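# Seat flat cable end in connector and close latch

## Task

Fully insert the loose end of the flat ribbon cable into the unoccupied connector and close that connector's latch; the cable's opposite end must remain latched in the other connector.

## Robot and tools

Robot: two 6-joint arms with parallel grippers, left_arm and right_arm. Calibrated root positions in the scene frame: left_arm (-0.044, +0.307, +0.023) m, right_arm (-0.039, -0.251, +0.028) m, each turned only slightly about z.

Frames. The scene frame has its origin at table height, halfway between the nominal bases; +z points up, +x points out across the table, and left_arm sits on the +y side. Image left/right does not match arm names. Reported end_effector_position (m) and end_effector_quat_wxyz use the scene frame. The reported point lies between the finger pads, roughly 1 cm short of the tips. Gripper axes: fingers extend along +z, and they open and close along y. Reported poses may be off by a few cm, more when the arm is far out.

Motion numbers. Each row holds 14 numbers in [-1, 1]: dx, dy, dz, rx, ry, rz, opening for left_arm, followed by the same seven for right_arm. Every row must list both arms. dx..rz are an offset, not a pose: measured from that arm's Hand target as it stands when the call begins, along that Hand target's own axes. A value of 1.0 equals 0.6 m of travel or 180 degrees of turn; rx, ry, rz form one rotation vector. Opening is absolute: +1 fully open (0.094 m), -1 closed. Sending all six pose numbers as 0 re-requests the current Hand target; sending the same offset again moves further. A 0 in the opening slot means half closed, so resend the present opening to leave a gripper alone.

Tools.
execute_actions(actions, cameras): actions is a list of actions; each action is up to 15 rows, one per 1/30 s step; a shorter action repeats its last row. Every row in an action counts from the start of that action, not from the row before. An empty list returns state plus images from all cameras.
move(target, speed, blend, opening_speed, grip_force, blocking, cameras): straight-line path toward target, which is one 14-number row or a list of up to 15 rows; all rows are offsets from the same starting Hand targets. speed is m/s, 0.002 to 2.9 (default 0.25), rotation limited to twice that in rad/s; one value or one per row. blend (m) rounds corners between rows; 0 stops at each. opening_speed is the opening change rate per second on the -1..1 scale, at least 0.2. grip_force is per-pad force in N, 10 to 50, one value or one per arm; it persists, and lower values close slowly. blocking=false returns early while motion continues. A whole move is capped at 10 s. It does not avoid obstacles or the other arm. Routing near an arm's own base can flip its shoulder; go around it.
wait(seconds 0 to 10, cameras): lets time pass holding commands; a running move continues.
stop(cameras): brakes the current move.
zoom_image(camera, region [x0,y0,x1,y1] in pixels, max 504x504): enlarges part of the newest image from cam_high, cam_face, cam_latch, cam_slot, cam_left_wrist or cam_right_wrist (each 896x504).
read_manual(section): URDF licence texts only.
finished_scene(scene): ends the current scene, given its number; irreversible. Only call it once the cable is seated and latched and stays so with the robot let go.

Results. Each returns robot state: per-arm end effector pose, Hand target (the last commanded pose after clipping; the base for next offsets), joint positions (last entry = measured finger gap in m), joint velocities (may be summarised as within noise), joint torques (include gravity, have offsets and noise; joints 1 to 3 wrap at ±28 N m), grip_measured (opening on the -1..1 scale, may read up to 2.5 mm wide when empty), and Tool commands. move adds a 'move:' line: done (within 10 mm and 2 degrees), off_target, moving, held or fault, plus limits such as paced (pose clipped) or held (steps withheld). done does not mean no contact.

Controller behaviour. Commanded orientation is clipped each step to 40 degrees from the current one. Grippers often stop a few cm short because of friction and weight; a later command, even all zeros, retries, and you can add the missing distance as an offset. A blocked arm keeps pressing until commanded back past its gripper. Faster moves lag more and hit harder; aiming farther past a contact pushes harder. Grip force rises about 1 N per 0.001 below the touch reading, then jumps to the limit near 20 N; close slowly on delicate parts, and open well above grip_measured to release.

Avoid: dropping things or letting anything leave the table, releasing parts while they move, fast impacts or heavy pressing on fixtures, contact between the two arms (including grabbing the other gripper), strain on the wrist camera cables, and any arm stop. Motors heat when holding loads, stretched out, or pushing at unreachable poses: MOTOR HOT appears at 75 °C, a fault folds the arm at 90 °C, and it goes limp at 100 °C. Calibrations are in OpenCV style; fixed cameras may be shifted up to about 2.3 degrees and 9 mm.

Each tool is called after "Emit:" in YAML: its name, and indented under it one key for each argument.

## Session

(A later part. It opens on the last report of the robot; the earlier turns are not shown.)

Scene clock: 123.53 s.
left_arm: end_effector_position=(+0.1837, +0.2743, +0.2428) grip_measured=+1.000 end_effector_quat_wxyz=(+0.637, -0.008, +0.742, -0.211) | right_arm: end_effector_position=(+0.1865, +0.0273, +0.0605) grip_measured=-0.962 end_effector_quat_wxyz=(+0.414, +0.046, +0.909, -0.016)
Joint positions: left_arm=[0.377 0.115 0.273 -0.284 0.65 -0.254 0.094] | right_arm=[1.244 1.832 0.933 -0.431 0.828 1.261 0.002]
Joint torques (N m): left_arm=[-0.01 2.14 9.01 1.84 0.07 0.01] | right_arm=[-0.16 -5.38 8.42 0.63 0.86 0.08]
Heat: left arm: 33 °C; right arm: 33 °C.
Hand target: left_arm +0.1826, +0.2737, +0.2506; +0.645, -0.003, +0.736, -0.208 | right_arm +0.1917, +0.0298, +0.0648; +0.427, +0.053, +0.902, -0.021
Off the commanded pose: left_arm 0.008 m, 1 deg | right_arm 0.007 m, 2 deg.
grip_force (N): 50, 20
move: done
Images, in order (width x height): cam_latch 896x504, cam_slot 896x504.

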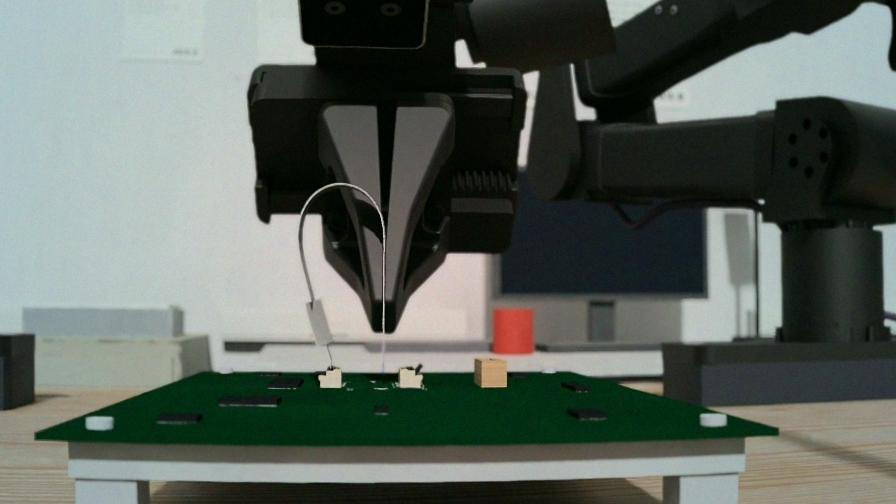

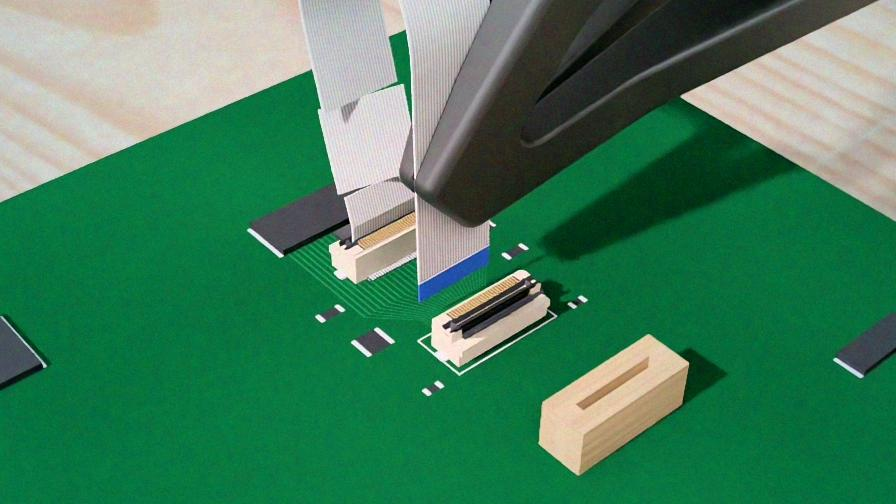

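Emit:
move:
  target:
    - [0,0,0,0,0,0,1,-0.02575,0.0002,-0.0211,0,0,0,-1]
    - [0,0,0,0,0,0,1,-0.0266,0.0084,-0.0252,0,0,0,-1]
  speed: 0.03
  blend: [0.003,0]
  cameras: ["cam_latch"]

Emit:
move:
  target: [0,0,0,0,0,0,1,0.0251,-0.0086,0.0218,0,0,0,-1]
  speed: 0.03
  cameras: ["cam_latch"]

Emit:
zoom_image:
  camera: "cam_latch"
  region: [380, 330, 450, 400]

Scene clock: 127.63 s.
left_arm: end_effector_position=(+0.1837, +0.2743, +0.2428) grip_measured=+1.000 end_effector_quat_wxyz=(+0.637, -0.008, +0.742, -0.211) | right_arm: end_effector_position=(+0.1872, +0.0284, +0.0718) grip_measured=-0.962 end_effector_quat_wxyz=(+0.410, +0.043, +0.910, -0.033)
Joint positions: left_arm=[0.377 0.115 0.273 -0.284 0.65 -0.254 0.094] | right_arm=[1.244 1.832 0.996 -0.537 0.831 1.274 0.002]
Joint torques (N m): left_arm=[-0.02 2.11 9.01 1.82 0.07 -0.01] | right_arm=[0.59 -7.88 8.51 0.57 0.87 0.1]
Heat: left arm: 33 °C; right arm: 33 °C.
Hand target: left_arm +0.1826, +0.2737, +0.2506; +0.645, -0.003, +0.736, -0.208 | right_arm +0.1907, +0.0348, +0.0867; +0.427, +0.053, +0.902, -0.021
Off the commanded pose: left_arm 0.008 m, 1 deg | right_arm 0.017 m, 3 deg.
grip_force (N): 50, 20
move: off_target (right_arm); blend cut to 0.0028 m at target 1
Images, in order (width x height): cam_latch 896x504.

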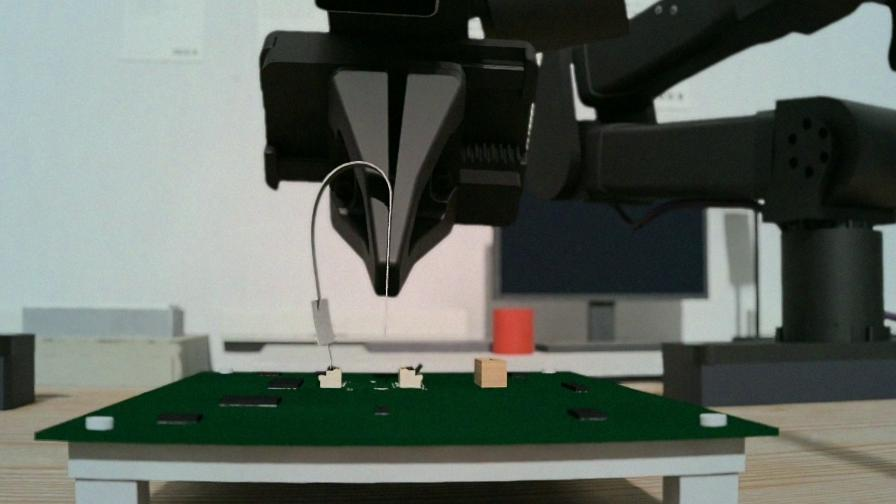

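Scene clock: 128.90 s.
left_arm: end_effector_position=(+0.1837, +0.2743, +0.2428) grip_measured=+1.000 end_effector_quat_wxyz=(+0.637, -0.008, +0.742, -0.211) | right_arm: end_effector_position=(+0.1888, +0.0337, +0.0693) grip_measured=-0.962 end_effector_quat_wxyz=(+0.416, +0.053, +0.908, -0.012)
Joint positions: left_arm=[0.377 0.115 0.273 -0.284 0.65 -0.254 0.094] | right_arm=[1.244 1.832 0.974 -0.468 0.831 1.274 0.002]
Joint torques (N m): left_arm=[-0.01 2.11 9.01 1.82 0.07 0.01] | right_arm=[0.08 -5.75 5.24 0.82 0.85 0.04]
Heat: left arm: 33 °C; right arm: 33 °C.
Hand target: left_arm +0.1826, +0.2737, +0.2506; +0.645, -0.003, +0.736, -0.208 | right_arm +0.1907, +0.0298, +0.0668; +0.427, +0.053, +0.902, -0.021
Off the commanded pose: left_arm 0.008 m, 1 deg | right_arm 0.005 m, 2 deg.
grip_force (N): 50, 20
move: done
Images, in order (width x height): cam_latch 896x504.

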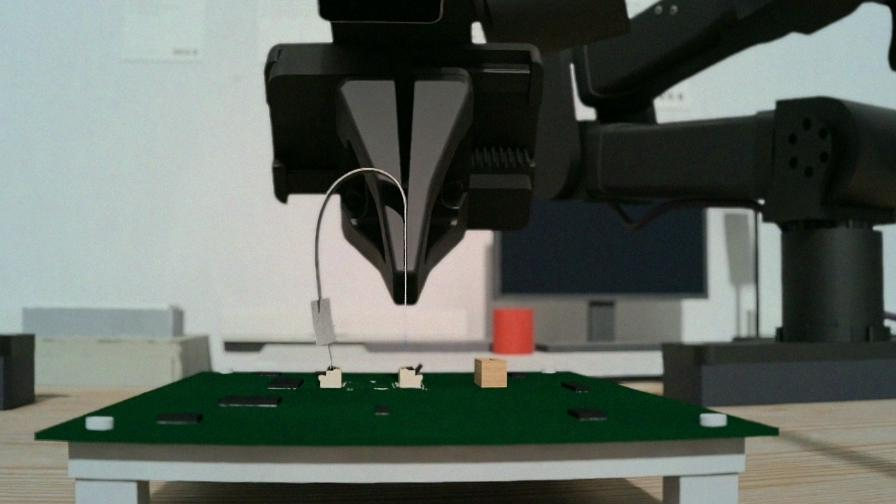

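Scaled by 7.200 from the camera's 896x504 image, which has a finer 1280x720 frame.

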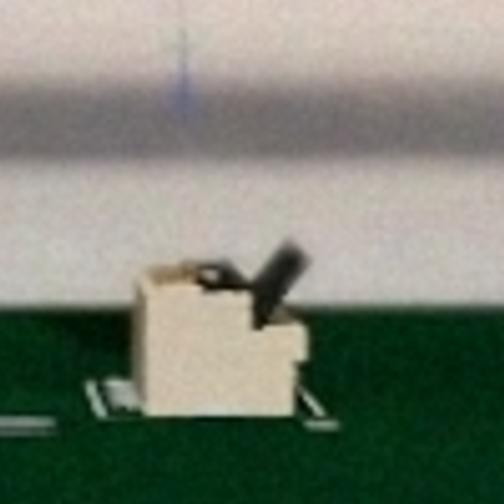

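Emit:
execute_actions:
  actions: []
  cameras: ["cam_latch","cam_slot","cam_face"]

Emit:
zoom_image:
  camera: "cam_latch"
  region: [340, 200, 520, 400]

Emit:
zoom_image:
  camera: "cam_slot"
  region: [400, 210, 600, 370]

Scene clock: 131.77 s.
left_arm: end_effector_position=(+0.1837, +0.2743, +0.2428) grip_measured=+1.000 end_effector_quat_wxyz=(+0.637, -0.008, +0.742, -0.211) | right_arm: end_effector_position=(+0.1889, +0.0338, +0.0693) grip_measured=-0.962 end_effector_quat_wxyz=(+0.416, +0.053, +0.908, -0.012)
Joint positions: left_arm=[0.377 0.115 0.273 -0.284 0.65 -0.254 0.094] | right_arm=[1.244 1.832 0.974 -0.468 0.831 1.274 0.002]
Joint velocities: within noise
Joint torques (N m): left_arm=[0.01 2.06 8.98 1.82 0.05 0.03] | right_arm=[0.13 -5.78 5.23 0.82 0.85 0.03]
Heat: left arm: 33 °C; right arm: 33 °C.
Hand target: left_arm +0.1826, +0.2737, +0.2506; +0.645, -0.003, +0.736, -0.208 | right_arm +0.1907, +0.0298, +0.0668; +0.427, +0.053, +0.902, -0.021
Tool commands: left_gripper/opening=+1.0 right_gripper/opening=-1.0
Off the commanded pose: left_arm 0.008 m, 1 deg | right_arm 0.005 m, 2 deg.
grip_force (N): 50, 20
Images, in order (width x height): cam_face 896x504, cam_latch 896x504, cam_slot 896x504.

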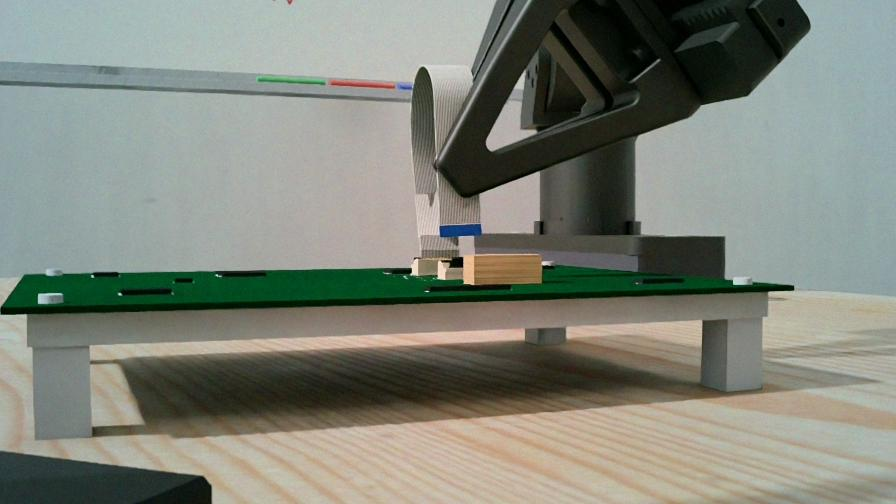

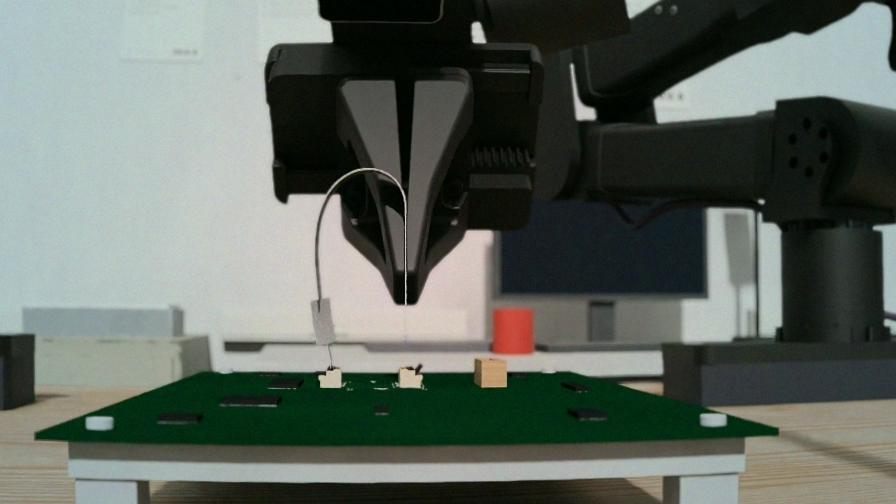

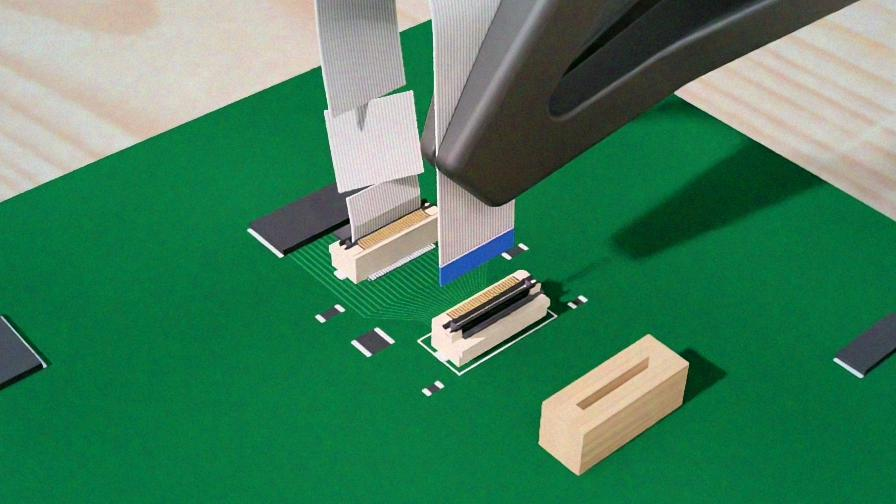

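Scaled by 2.520 from the camera's 896x504 image, which has a finer 1280x720 frame.

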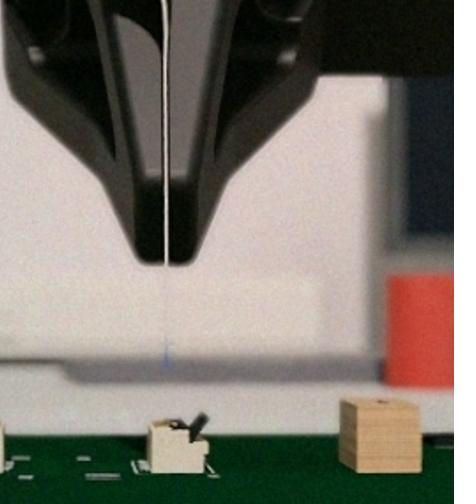

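Scaled by 2.520 from the camera's 896x504 image, which has a finer 1280x720 frame.

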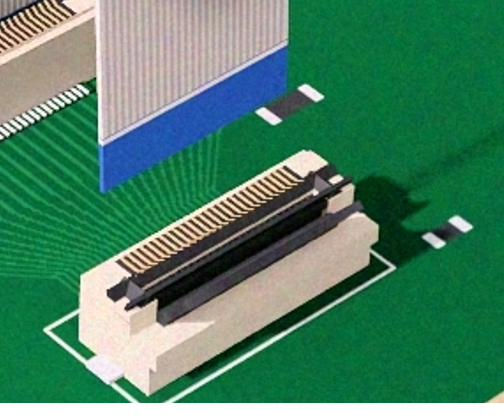

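Emit:
zoom_image:
  camera: "cam_slot"
  region: [425, 260, 560, 370]

Emit:
zoom_image:
  camera: "cam_latch"
  region: [380, 330, 450, 400]

Scaled by 3.733 from the camera's 896x504 image, which has a finer 1280x720 frame.

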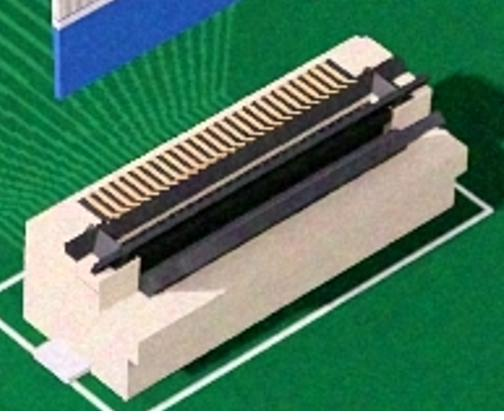

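Scaled by 7.200 from the camera's 896x504 image, which has a finer 1280x720 frame.

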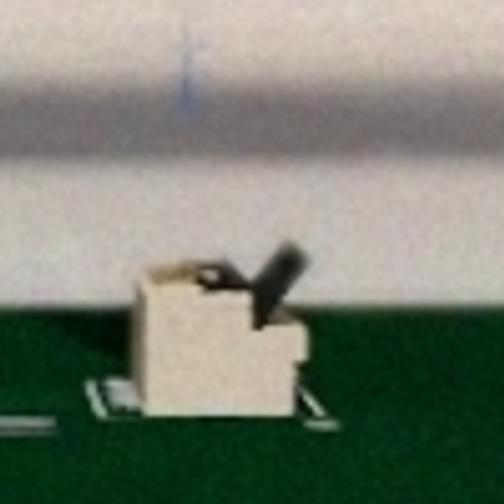

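Emit:
move:
  target: [0,0,0,0,0,0,1,0.005038,0.00143,0.001745,0,0,0,-1]
  speed: 0.03
  cameras: ["cam_latch","cam_slot"]

Emit:
zoom_image:
  camera: "cam_latch"
  region: [380, 330, 450, 400]

Emit:
zoom_image:
  camera: "cam_slot"
  region: [425, 260, 560, 370]

Scene clock: 135.30 s.
left_arm: end_effector_position=(+0.1837, +0.2743, +0.2428) grip_measured=+1.000 end_effector_quat_wxyz=(+0.637, -0.008, +0.742, -0.211) | right_arm: end_effector_position=(+0.1891, +0.0345, +0.0676) grip_measured=-0.962 end_effector_quat_wxyz=(+0.416, +0.053, +0.908, -0.012)
Joint positions: left_arm=[0.377 0.115 0.273 -0.284 0.65 -0.254 0.094] | right_arm=[1.244 1.838 0.974 -0.461 0.831 1.274 0.002]
Joint torques (N m): left_arm=[-0.02 2.1 8.99 1.83 0.06 0] | right_arm=[0.47 -5.6 5.14 0.83 0.86 0.09]
Heat: left arm: 33 °C; right arm: 33 °C.
Hand target: left_arm +0.1826, +0.2737, +0.2506; +0.645, -0.003, +0.736, -0.208 | right_arm +0.1897, +0.0308, +0.0639; +0.427, +0.053, +0.902, -0.021
Off the commanded pose: left_arm 0.008 m, 1 deg | right_arm 0.005 m, 2 deg.
grip_force (N): 50, 20
move: done
Images, in order (width x height): cam_latch 896x504, cam_slot 896x504.

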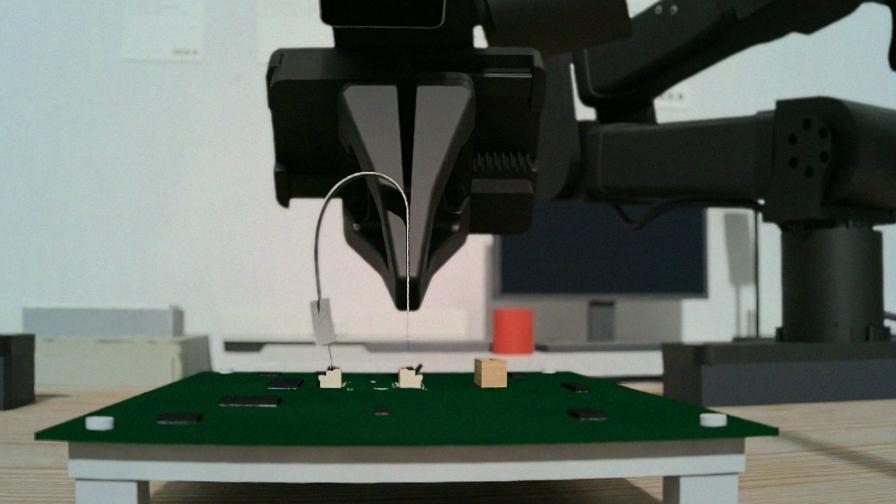

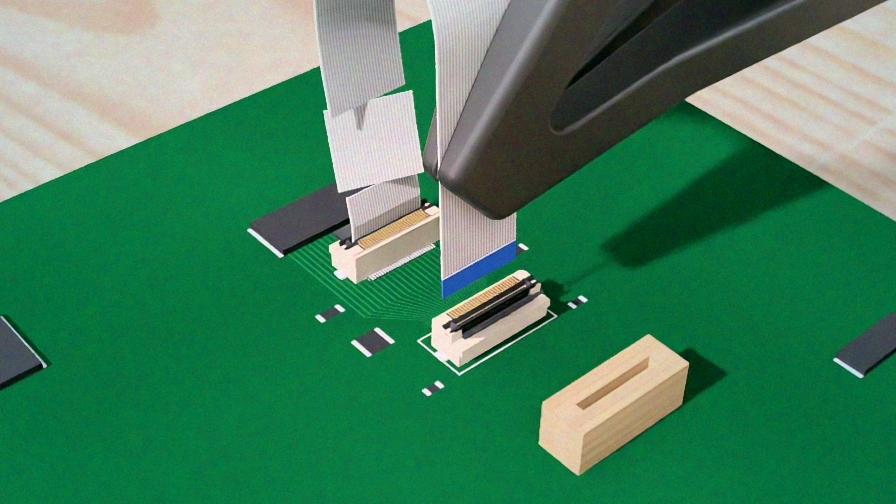

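Scaled by 7.200 from the camera's 896x504 image, which has a finer 1280x720 frame.

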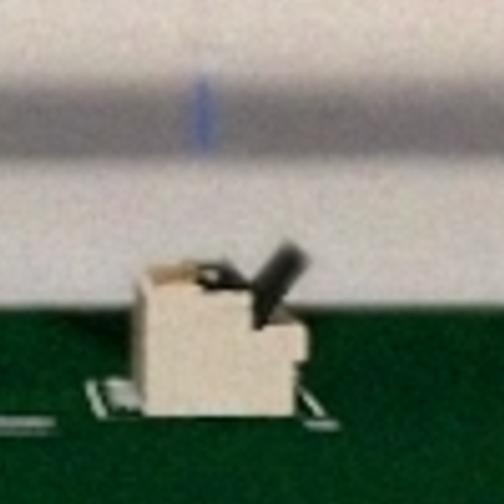

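Scaled by 3.733 from the camera's 896x504 image, which has a finer 1280x720 frame.

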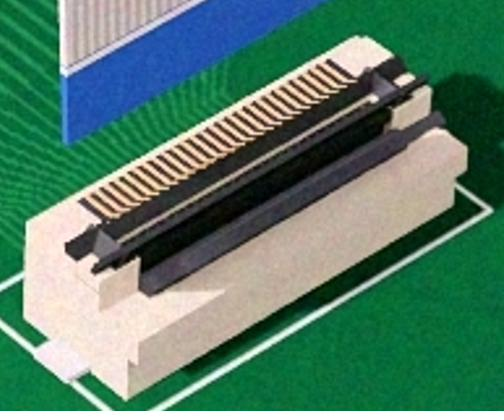

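Emit:
move:
  target: [0,0,0,0,0,0,1,0.003026,0.001857,-0.001045,0,0,0,-1]
  speed: 0.03
  cameras: ["cam_latch","cam_slot"]

Emit:
zoom_image:
  camera: "cam_latch"
  region: [380, 330, 450, 400]

Emit:
zoom_image:
  camera: "cam_slot"
  region: [425, 240, 560, 370]

Scene clock: 138.47 s.
left_arm: end_effector_position=(+0.1837, +0.2743, +0.2428) grip_measured=+1.000 end_effector_quat_wxyz=(+0.637, -0.008, +0.742, -0.211) | right_arm: end_effector_position=(+0.1875, +0.0352, +0.0658) grip_measured=-0.962 end_effector_quat_wxyz=(+0.415, +0.053, +0.908, -0.012)
Joint positions: left_arm=[0.377 0.115 0.273 -0.284 0.65 -0.254 0.094] | right_arm=[1.249 1.844 0.974 -0.461 0.831 1.281 0.002]
Joint torques (N m): left_arm=[0.05 2.11 9.02 1.83 0.06 -0.01] | right_arm=[0.55 -5.56 5.42 0.79 0.83 0.1]
Heat: left arm: 33 °C; right arm: 32 °C.
Hand target: left_arm +0.1826, +0.2737, +0.2506; +0.645, -0.003, +0.736, -0.208 | right_arm +0.1881, +0.0321, +0.0629; +0.427, +0.052, +0.902, -0.021
Off the commanded pose: left_arm 0.008 m, 1 deg | right_arm 0.004 m, 2 deg.
grip_force (N): 50, 20
move: done
Images, in order (width x height): cam_latch 896x504, cam_slot 896x504.

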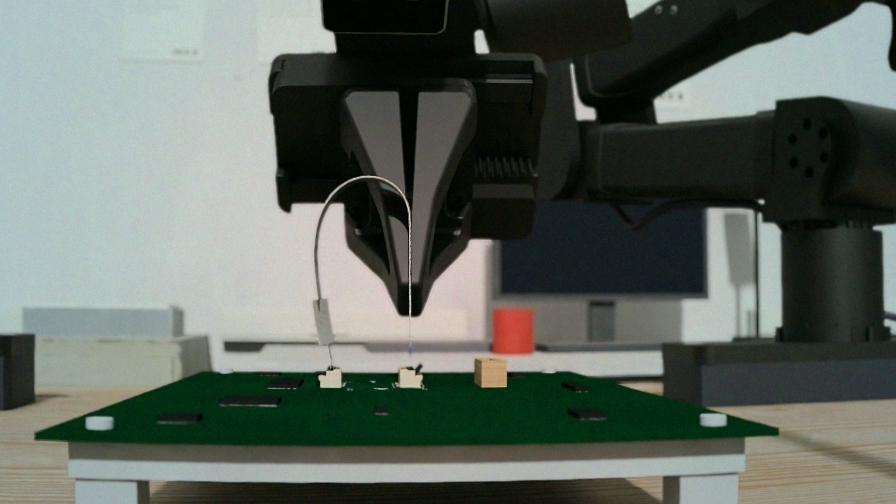

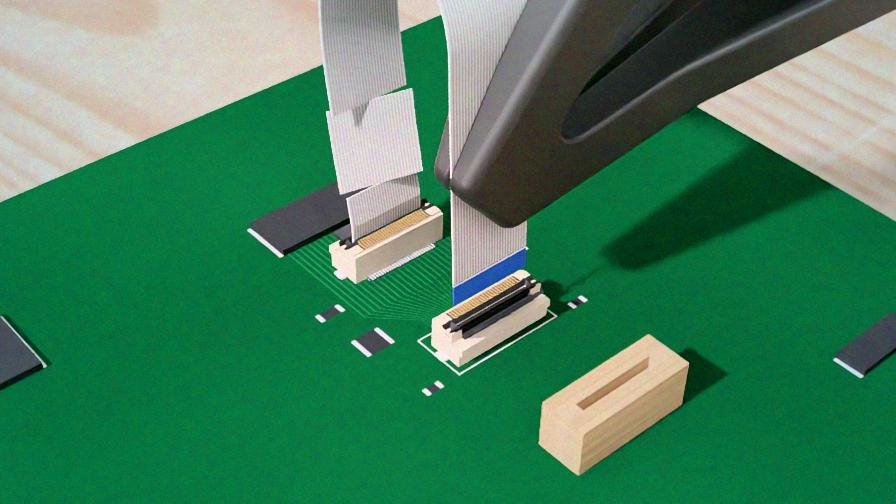

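Scaled by 7.200 from the camera's 896x504 image, which has a finer 1280x720 frame.

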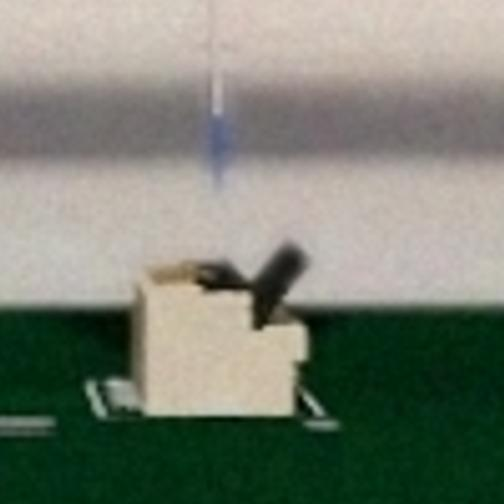

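Scaled by 3.733 from the camera's 896x504 image, which has a finer 1280x720 frame.

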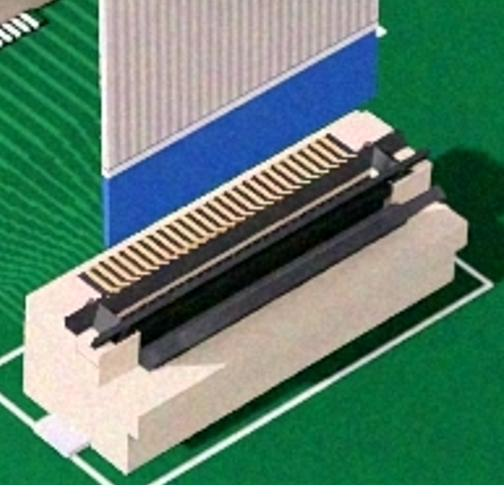

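Emit:
zoom_image:
  camera: "cam_slot"
  region: [315, 170, 450, 300]

Scaled by 3.733 from the camera's 896x504 image, which has a finer 1280x720 frame.

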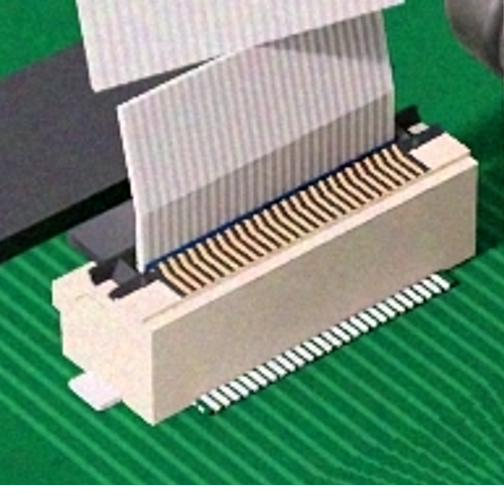

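Emit:
move:
  target: [0,0,0,0,0,0,1,0.0028,0.0,0.00315,0.00032,-0.00091,0,-1]
  speed: 0.03
  cameras: ["cam_latch","cam_slot"]

Emit:
zoom_image:
  camera: "cam_latch"
  region: [380, 330, 450, 400]

Emit:
zoom_image:
  camera: "cam_slot"
  region: [425, 240, 560, 370]

Scene clock: 144.80 s.
left_arm: end_effector_position=(+0.1837, +0.2743, +0.2428) grip_measured=+1.000 end_effector_quat_wxyz=(+0.637, -0.008, +0.742, -0.211) | right_arm: end_effector_position=(+0.1879, +0.0357, +0.0638) grip_measured=-0.962 end_effector_quat_wxyz=(+0.416, +0.053, +0.908, -0.012)
Joint positions: left_arm=[0.377 0.115 0.273 -0.284 0.65 -0.254 0.094] | right_arm=[1.249 1.852 0.974 -0.454 0.834 1.282 0.002]
Joint torques (N m): left_arm=[0.02 2.13 9.03 1.82 0.07 0] | right_arm=[0.59 -5.6 5.11 0.81 0.87 0.08]
Heat: left arm: 33 °C; right arm: 32 °C.
Hand target: left_arm +0.1826, +0.2737, +0.2506; +0.645, -0.003, +0.736, -0.208 | right_arm +0.1885, +0.0320, +0.0603; +0.429, +0.053, +0.902, -0.022
Off the commanded pose: left_arm 0.008 m, 1 deg | right_arm 0.005 m, 2 deg.
grip_force (N): 50, 20
move: done
Images, in order (width x height): cam_latch 896x504, cam_slot 896x504.

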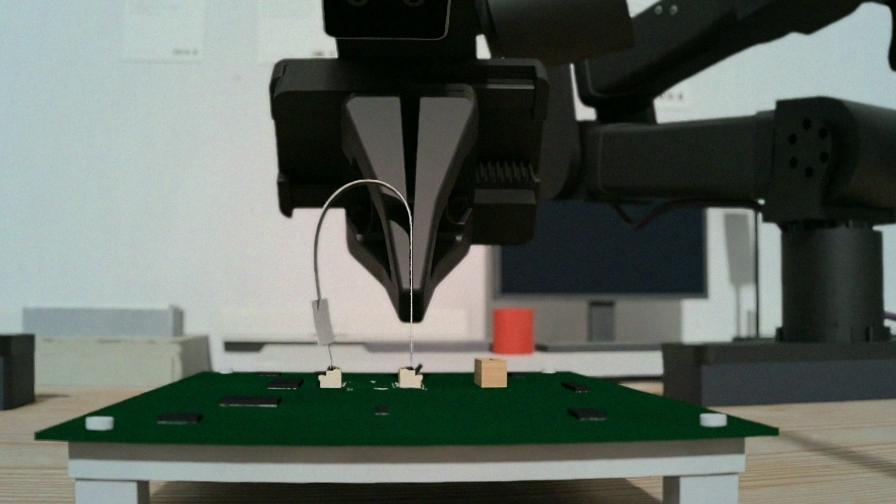

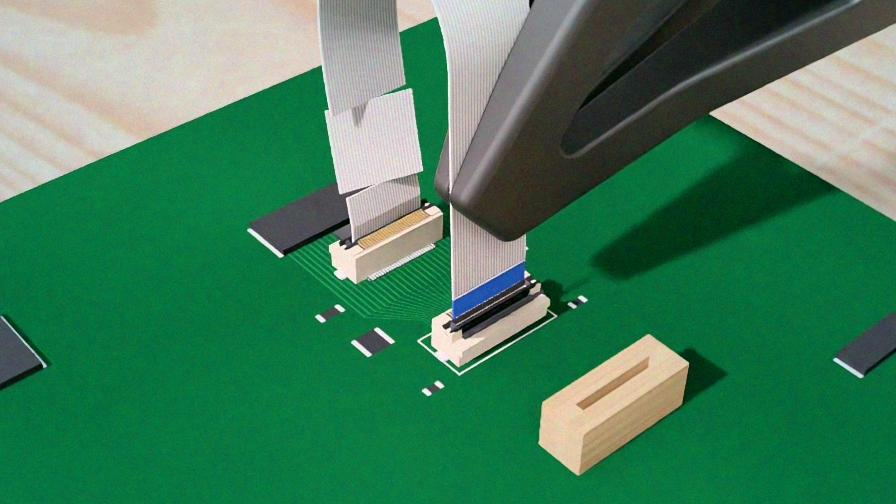

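Scaled by 7.200 from the camera's 896x504 image, which has a finer 1280x720 frame.

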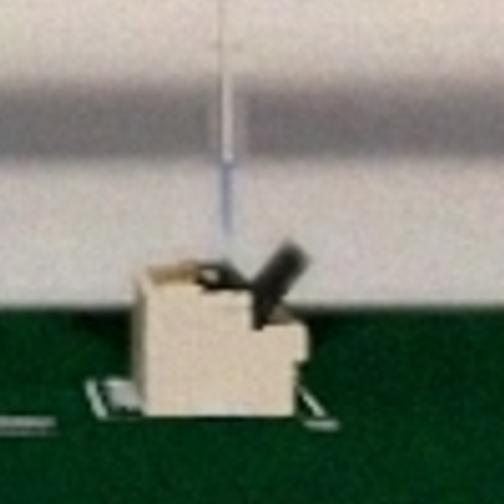

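Scaled by 3.733 from the camera's 896x504 image, which has a finer 1280x720 frame.

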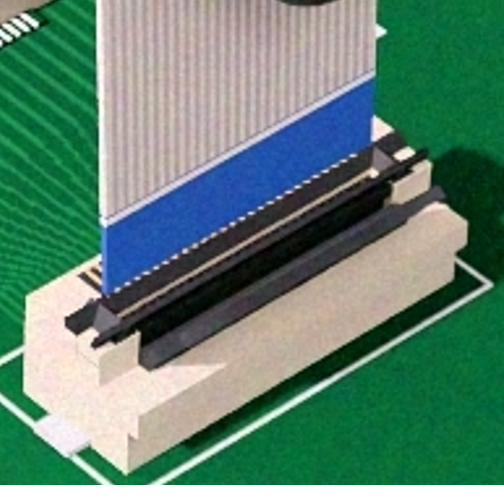

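Emit:
zoom_image:
  camera: "cam_latch"
  region: [395, 350, 430, 392]

Emit:
zoom_image:
  camera: "cam_slot"
  region: [440, 290, 495, 345]

Emit:
zoom_image:
  camera: "cam_slot"
  region: [495, 260, 550, 315]

Scaled by 12.000 from the camera's 896x504 image, which has a finer 1280x720 frame.

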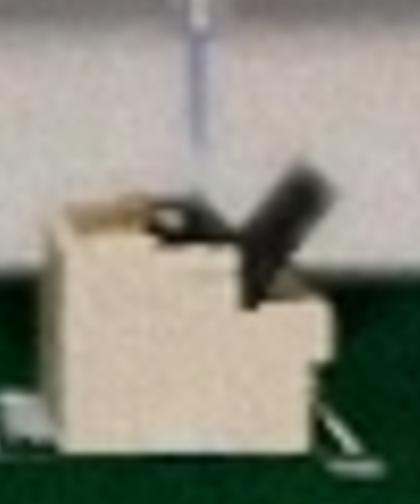

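Scaled by 9.164 from the camera's 896x504 image, which has a finer 1280x720 frame.

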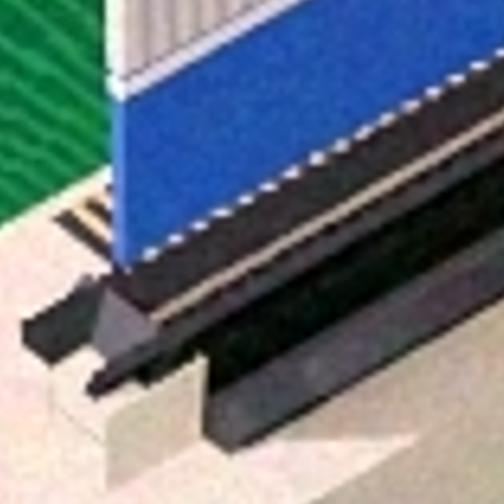

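Scaled by 9.164 from the camera's 896x504 image, which has a finer 1280x720 frame.

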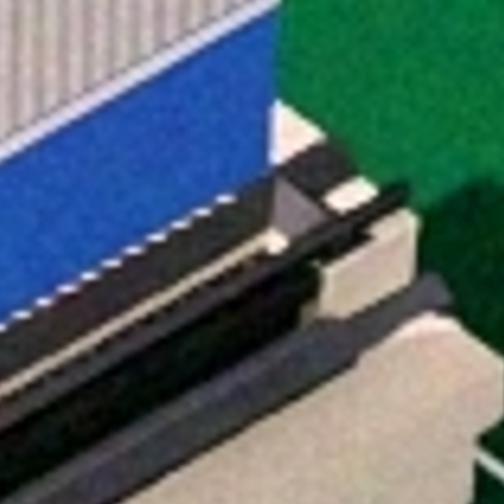

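Emit:
zoom_image:
  camera: "cam_latch"
  region: [312, 350, 347, 392]

Emit:
zoom_image:
  camera: "cam_slot"
  region: [325, 220, 380, 275]

Emit:
zoom_image:
  camera: "cam_face"
  region: [400, 220, 500, 300]

Scaled by 12.000 from the camera's 896x504 image, which has a finer 1280x720 frame.

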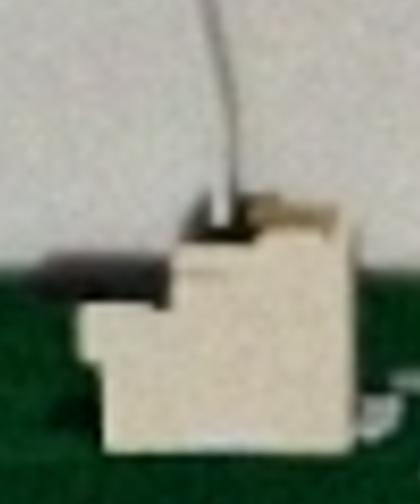

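Scaled by 9.164 from the camera's 896x504 image, which has a finer 1280x720 frame.

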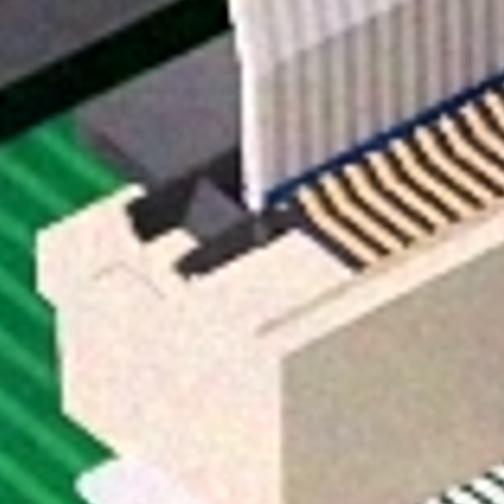

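This scene's latest camera images include none from cam_face. They are from: cam_latch, cam_slot. cam_face's image comes with the result of a call that names it in "cameras".

Emit:
move:
  target: [0,0,0,0,0,0,1,0.00231,-0.00059,0.00111,-0.00032,0.00091,0,-1]
  speed: 0.03
  cameras: ["cam_latch","cam_slot"]

Emit:
zoom_image:
  camera: "cam_latch"
  region: [395, 350, 430, 392]

Emit:
zoom_image:
  camera: "cam_slot"
  region: [440, 290, 495, 345]

Emit:
zoom_image:
  camera: "cam_slot"
  region: [495, 260, 550, 315]

Scene clock: 157.27 s.
left_arm: end_effector_position=(+0.1837, +0.2743, +0.2428) grip_measured=+1.000 end_effector_quat_wxyz=(+0.637, -0.008, +0.742, -0.211) | right_arm: end_effector_position=(+0.1882, +0.0367, +0.0641) grip_measured=-0.962 end_effector_quat_wxyz=(+0.417, +0.054, +0.907, -0.010)
Joint positions: left_arm=[0.377 0.115 0.273 -0.284 0.65 -0.254 0.094] | right_arm=[1.249 1.852 0.974 -0.448 0.834 1.282 0.002]
Joint torques (N m): left_arm=[0.02 2.11 9.1 1.84 0.08 0.01] | right_arm=[0.54 -5.55 4.77 0.8 0.83 0.09]
Heat: left arm: 33 °C; right arm: 32 °C.
Hand target: left_arm +0.1826, +0.2737, +0.2506; +0.645, -0.003, +0.736, -0.208 | right_arm +0.1881, +0.0317, +0.0588; +0.427, +0.053, +0.902, -0.021
Off the commanded pose: left_arm 0.008 m, 1 deg | right_arm 0.007 m, 2 deg.
grip_force (N): 50, 20
move: done
Images, in order (width x height): cam_latch 896x504, cam_slot 896x504.

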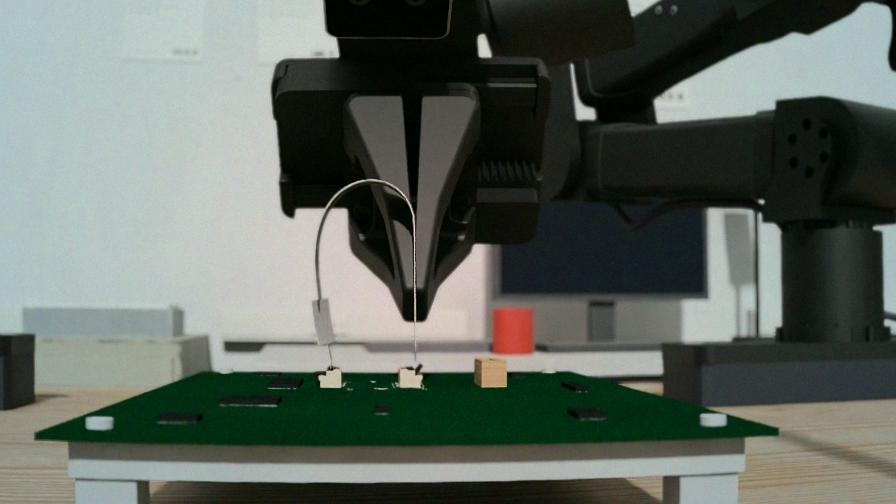

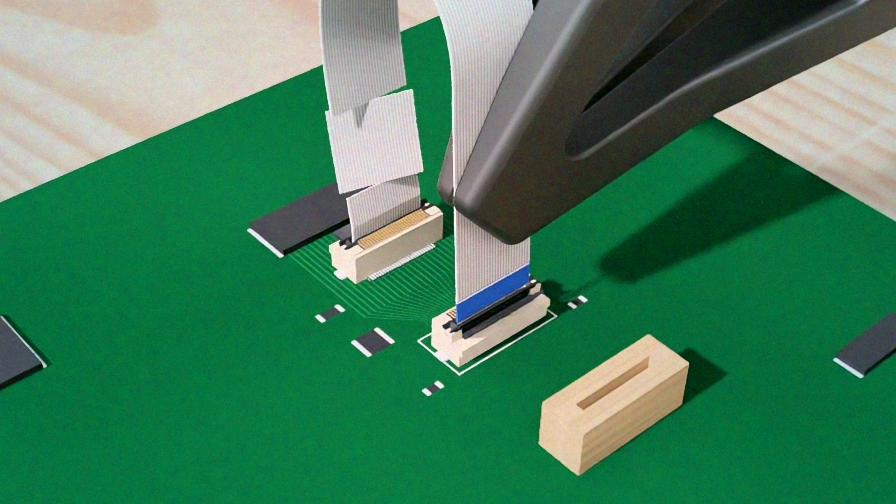

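Scaled by 12.000 from the camera's 896x504 image, which has a finer 1280x720 frame.

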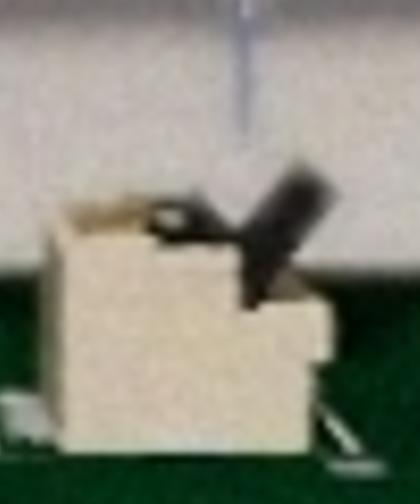

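Scaled by 9.164 from the camera's 896x504 image, which has a finer 1280x720 frame.

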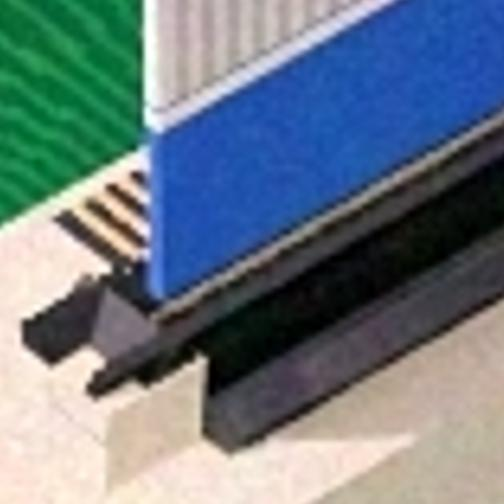

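Scaled by 9.164 from the camera's 896x504 image, which has a finer 1280x720 frame.

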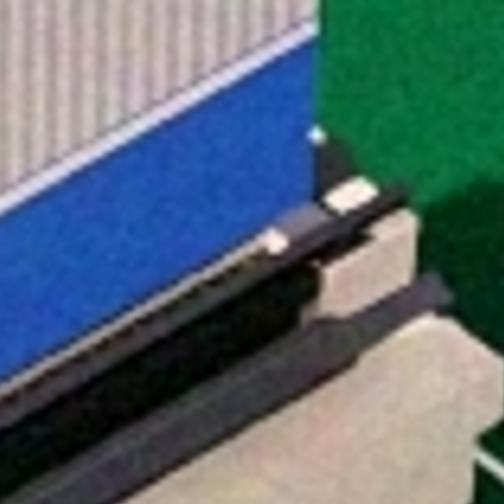

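Emit:
zoom_image:
  camera: "cam_latch"
  region: [400, 335, 430, 375]

Scaled by 12.600 from the camera's 896x504 image, which has a finer 1280x720 frame.

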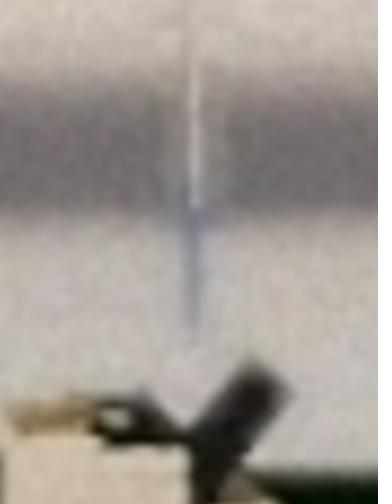

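Emit:
move:
  target: [0,0,0,0,0,0,1,0.00232,-0.00188,-0.00128,0.00205,0.00052,-0.00249,-1]
  speed: 0.03
  cameras: ["cam_latch","cam_slot"]

Emit:
zoom_image:
  camera: "cam_latch"
  region: [395, 350, 430, 392]

Emit:
zoom_image:
  camera: "cam_slot"
  region: [430, 290, 485, 345]

Scene clock: 175.33 s.
left_arm: end_effector_position=(+0.1837, +0.2743, +0.2428) grip_measured=+1.000 end_effector_quat_wxyz=(+0.637, -0.008, +0.742, -0.211) | right_arm: end_effector_position=(+0.1872, +0.0376, +0.0641) grip_measured=-0.962 end_effector_quat_wxyz=(+0.417, +0.054, +0.907, -0.008)
Joint positions: left_arm=[0.377 0.115 0.273 -0.284 0.65 -0.254 0.094] | right_arm=[1.253 1.852 0.974 -0.448 0.834 1.286 0.002]
Joint torques (N m): left_arm=[-0.01 2.09 9.05 1.83 0.06 0.01] | right_arm=[0.57 -5.33 5.04 0.68 0.86 0.09]
Heat: left arm: 33 °C; right arm: 32 °C.
Hand target: left_arm +0.1826, +0.2737, +0.2506; +0.645, -0.003, +0.736, -0.208 | right_arm +0.1865, +0.0308, +0.0582; +0.426, +0.050, +0.903, -0.026
Off the commanded pose: left_arm 0.008 m, 1 deg | right_arm 0.009 m, 2 deg.
grip_force (N): 50, 20
move: done
Images, in order (width x height): cam_latch 896x504, cam_slot 896x504.

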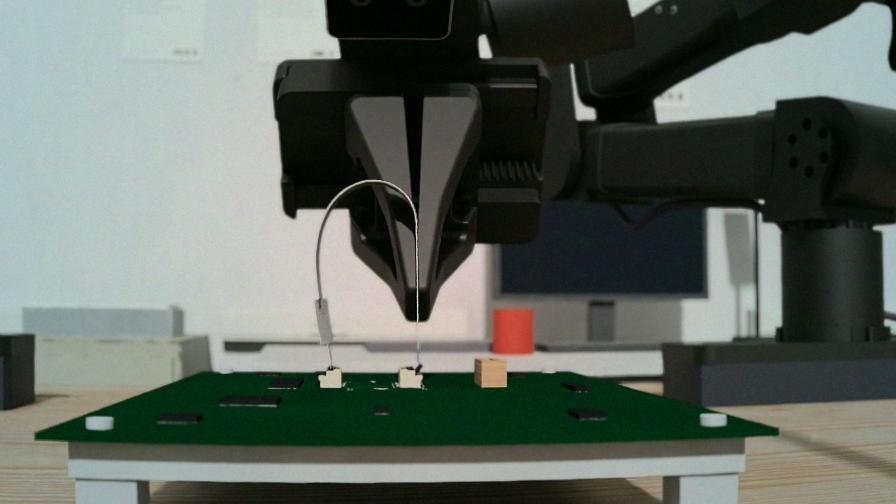

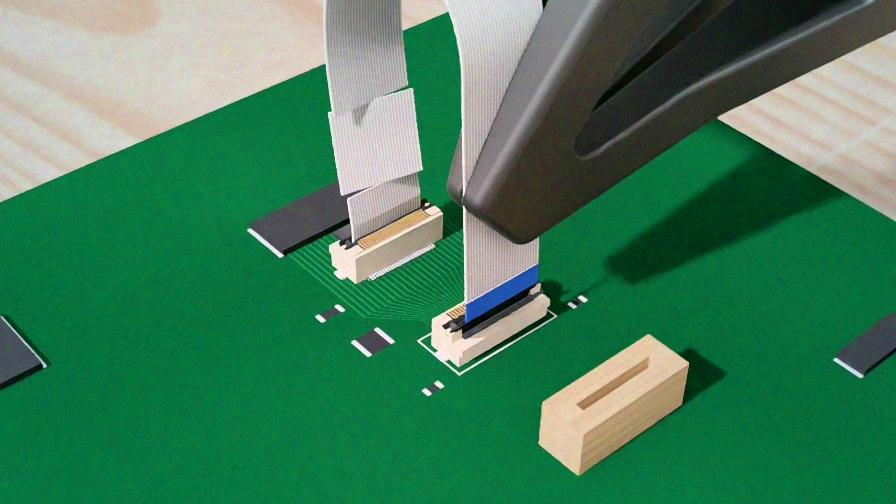

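Scaled by 12.000 from the camera's 896x504 image, which has a finer 1280x720 frame.

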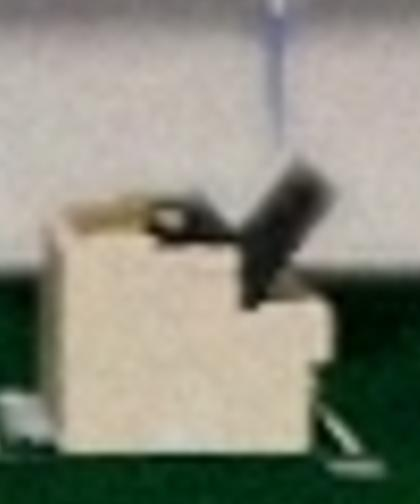

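Scaled by 9.164 from the camera's 896x504 image, which has a finer 1280x720 frame.

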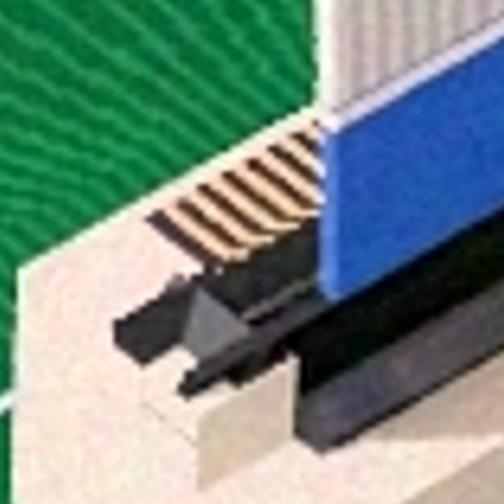

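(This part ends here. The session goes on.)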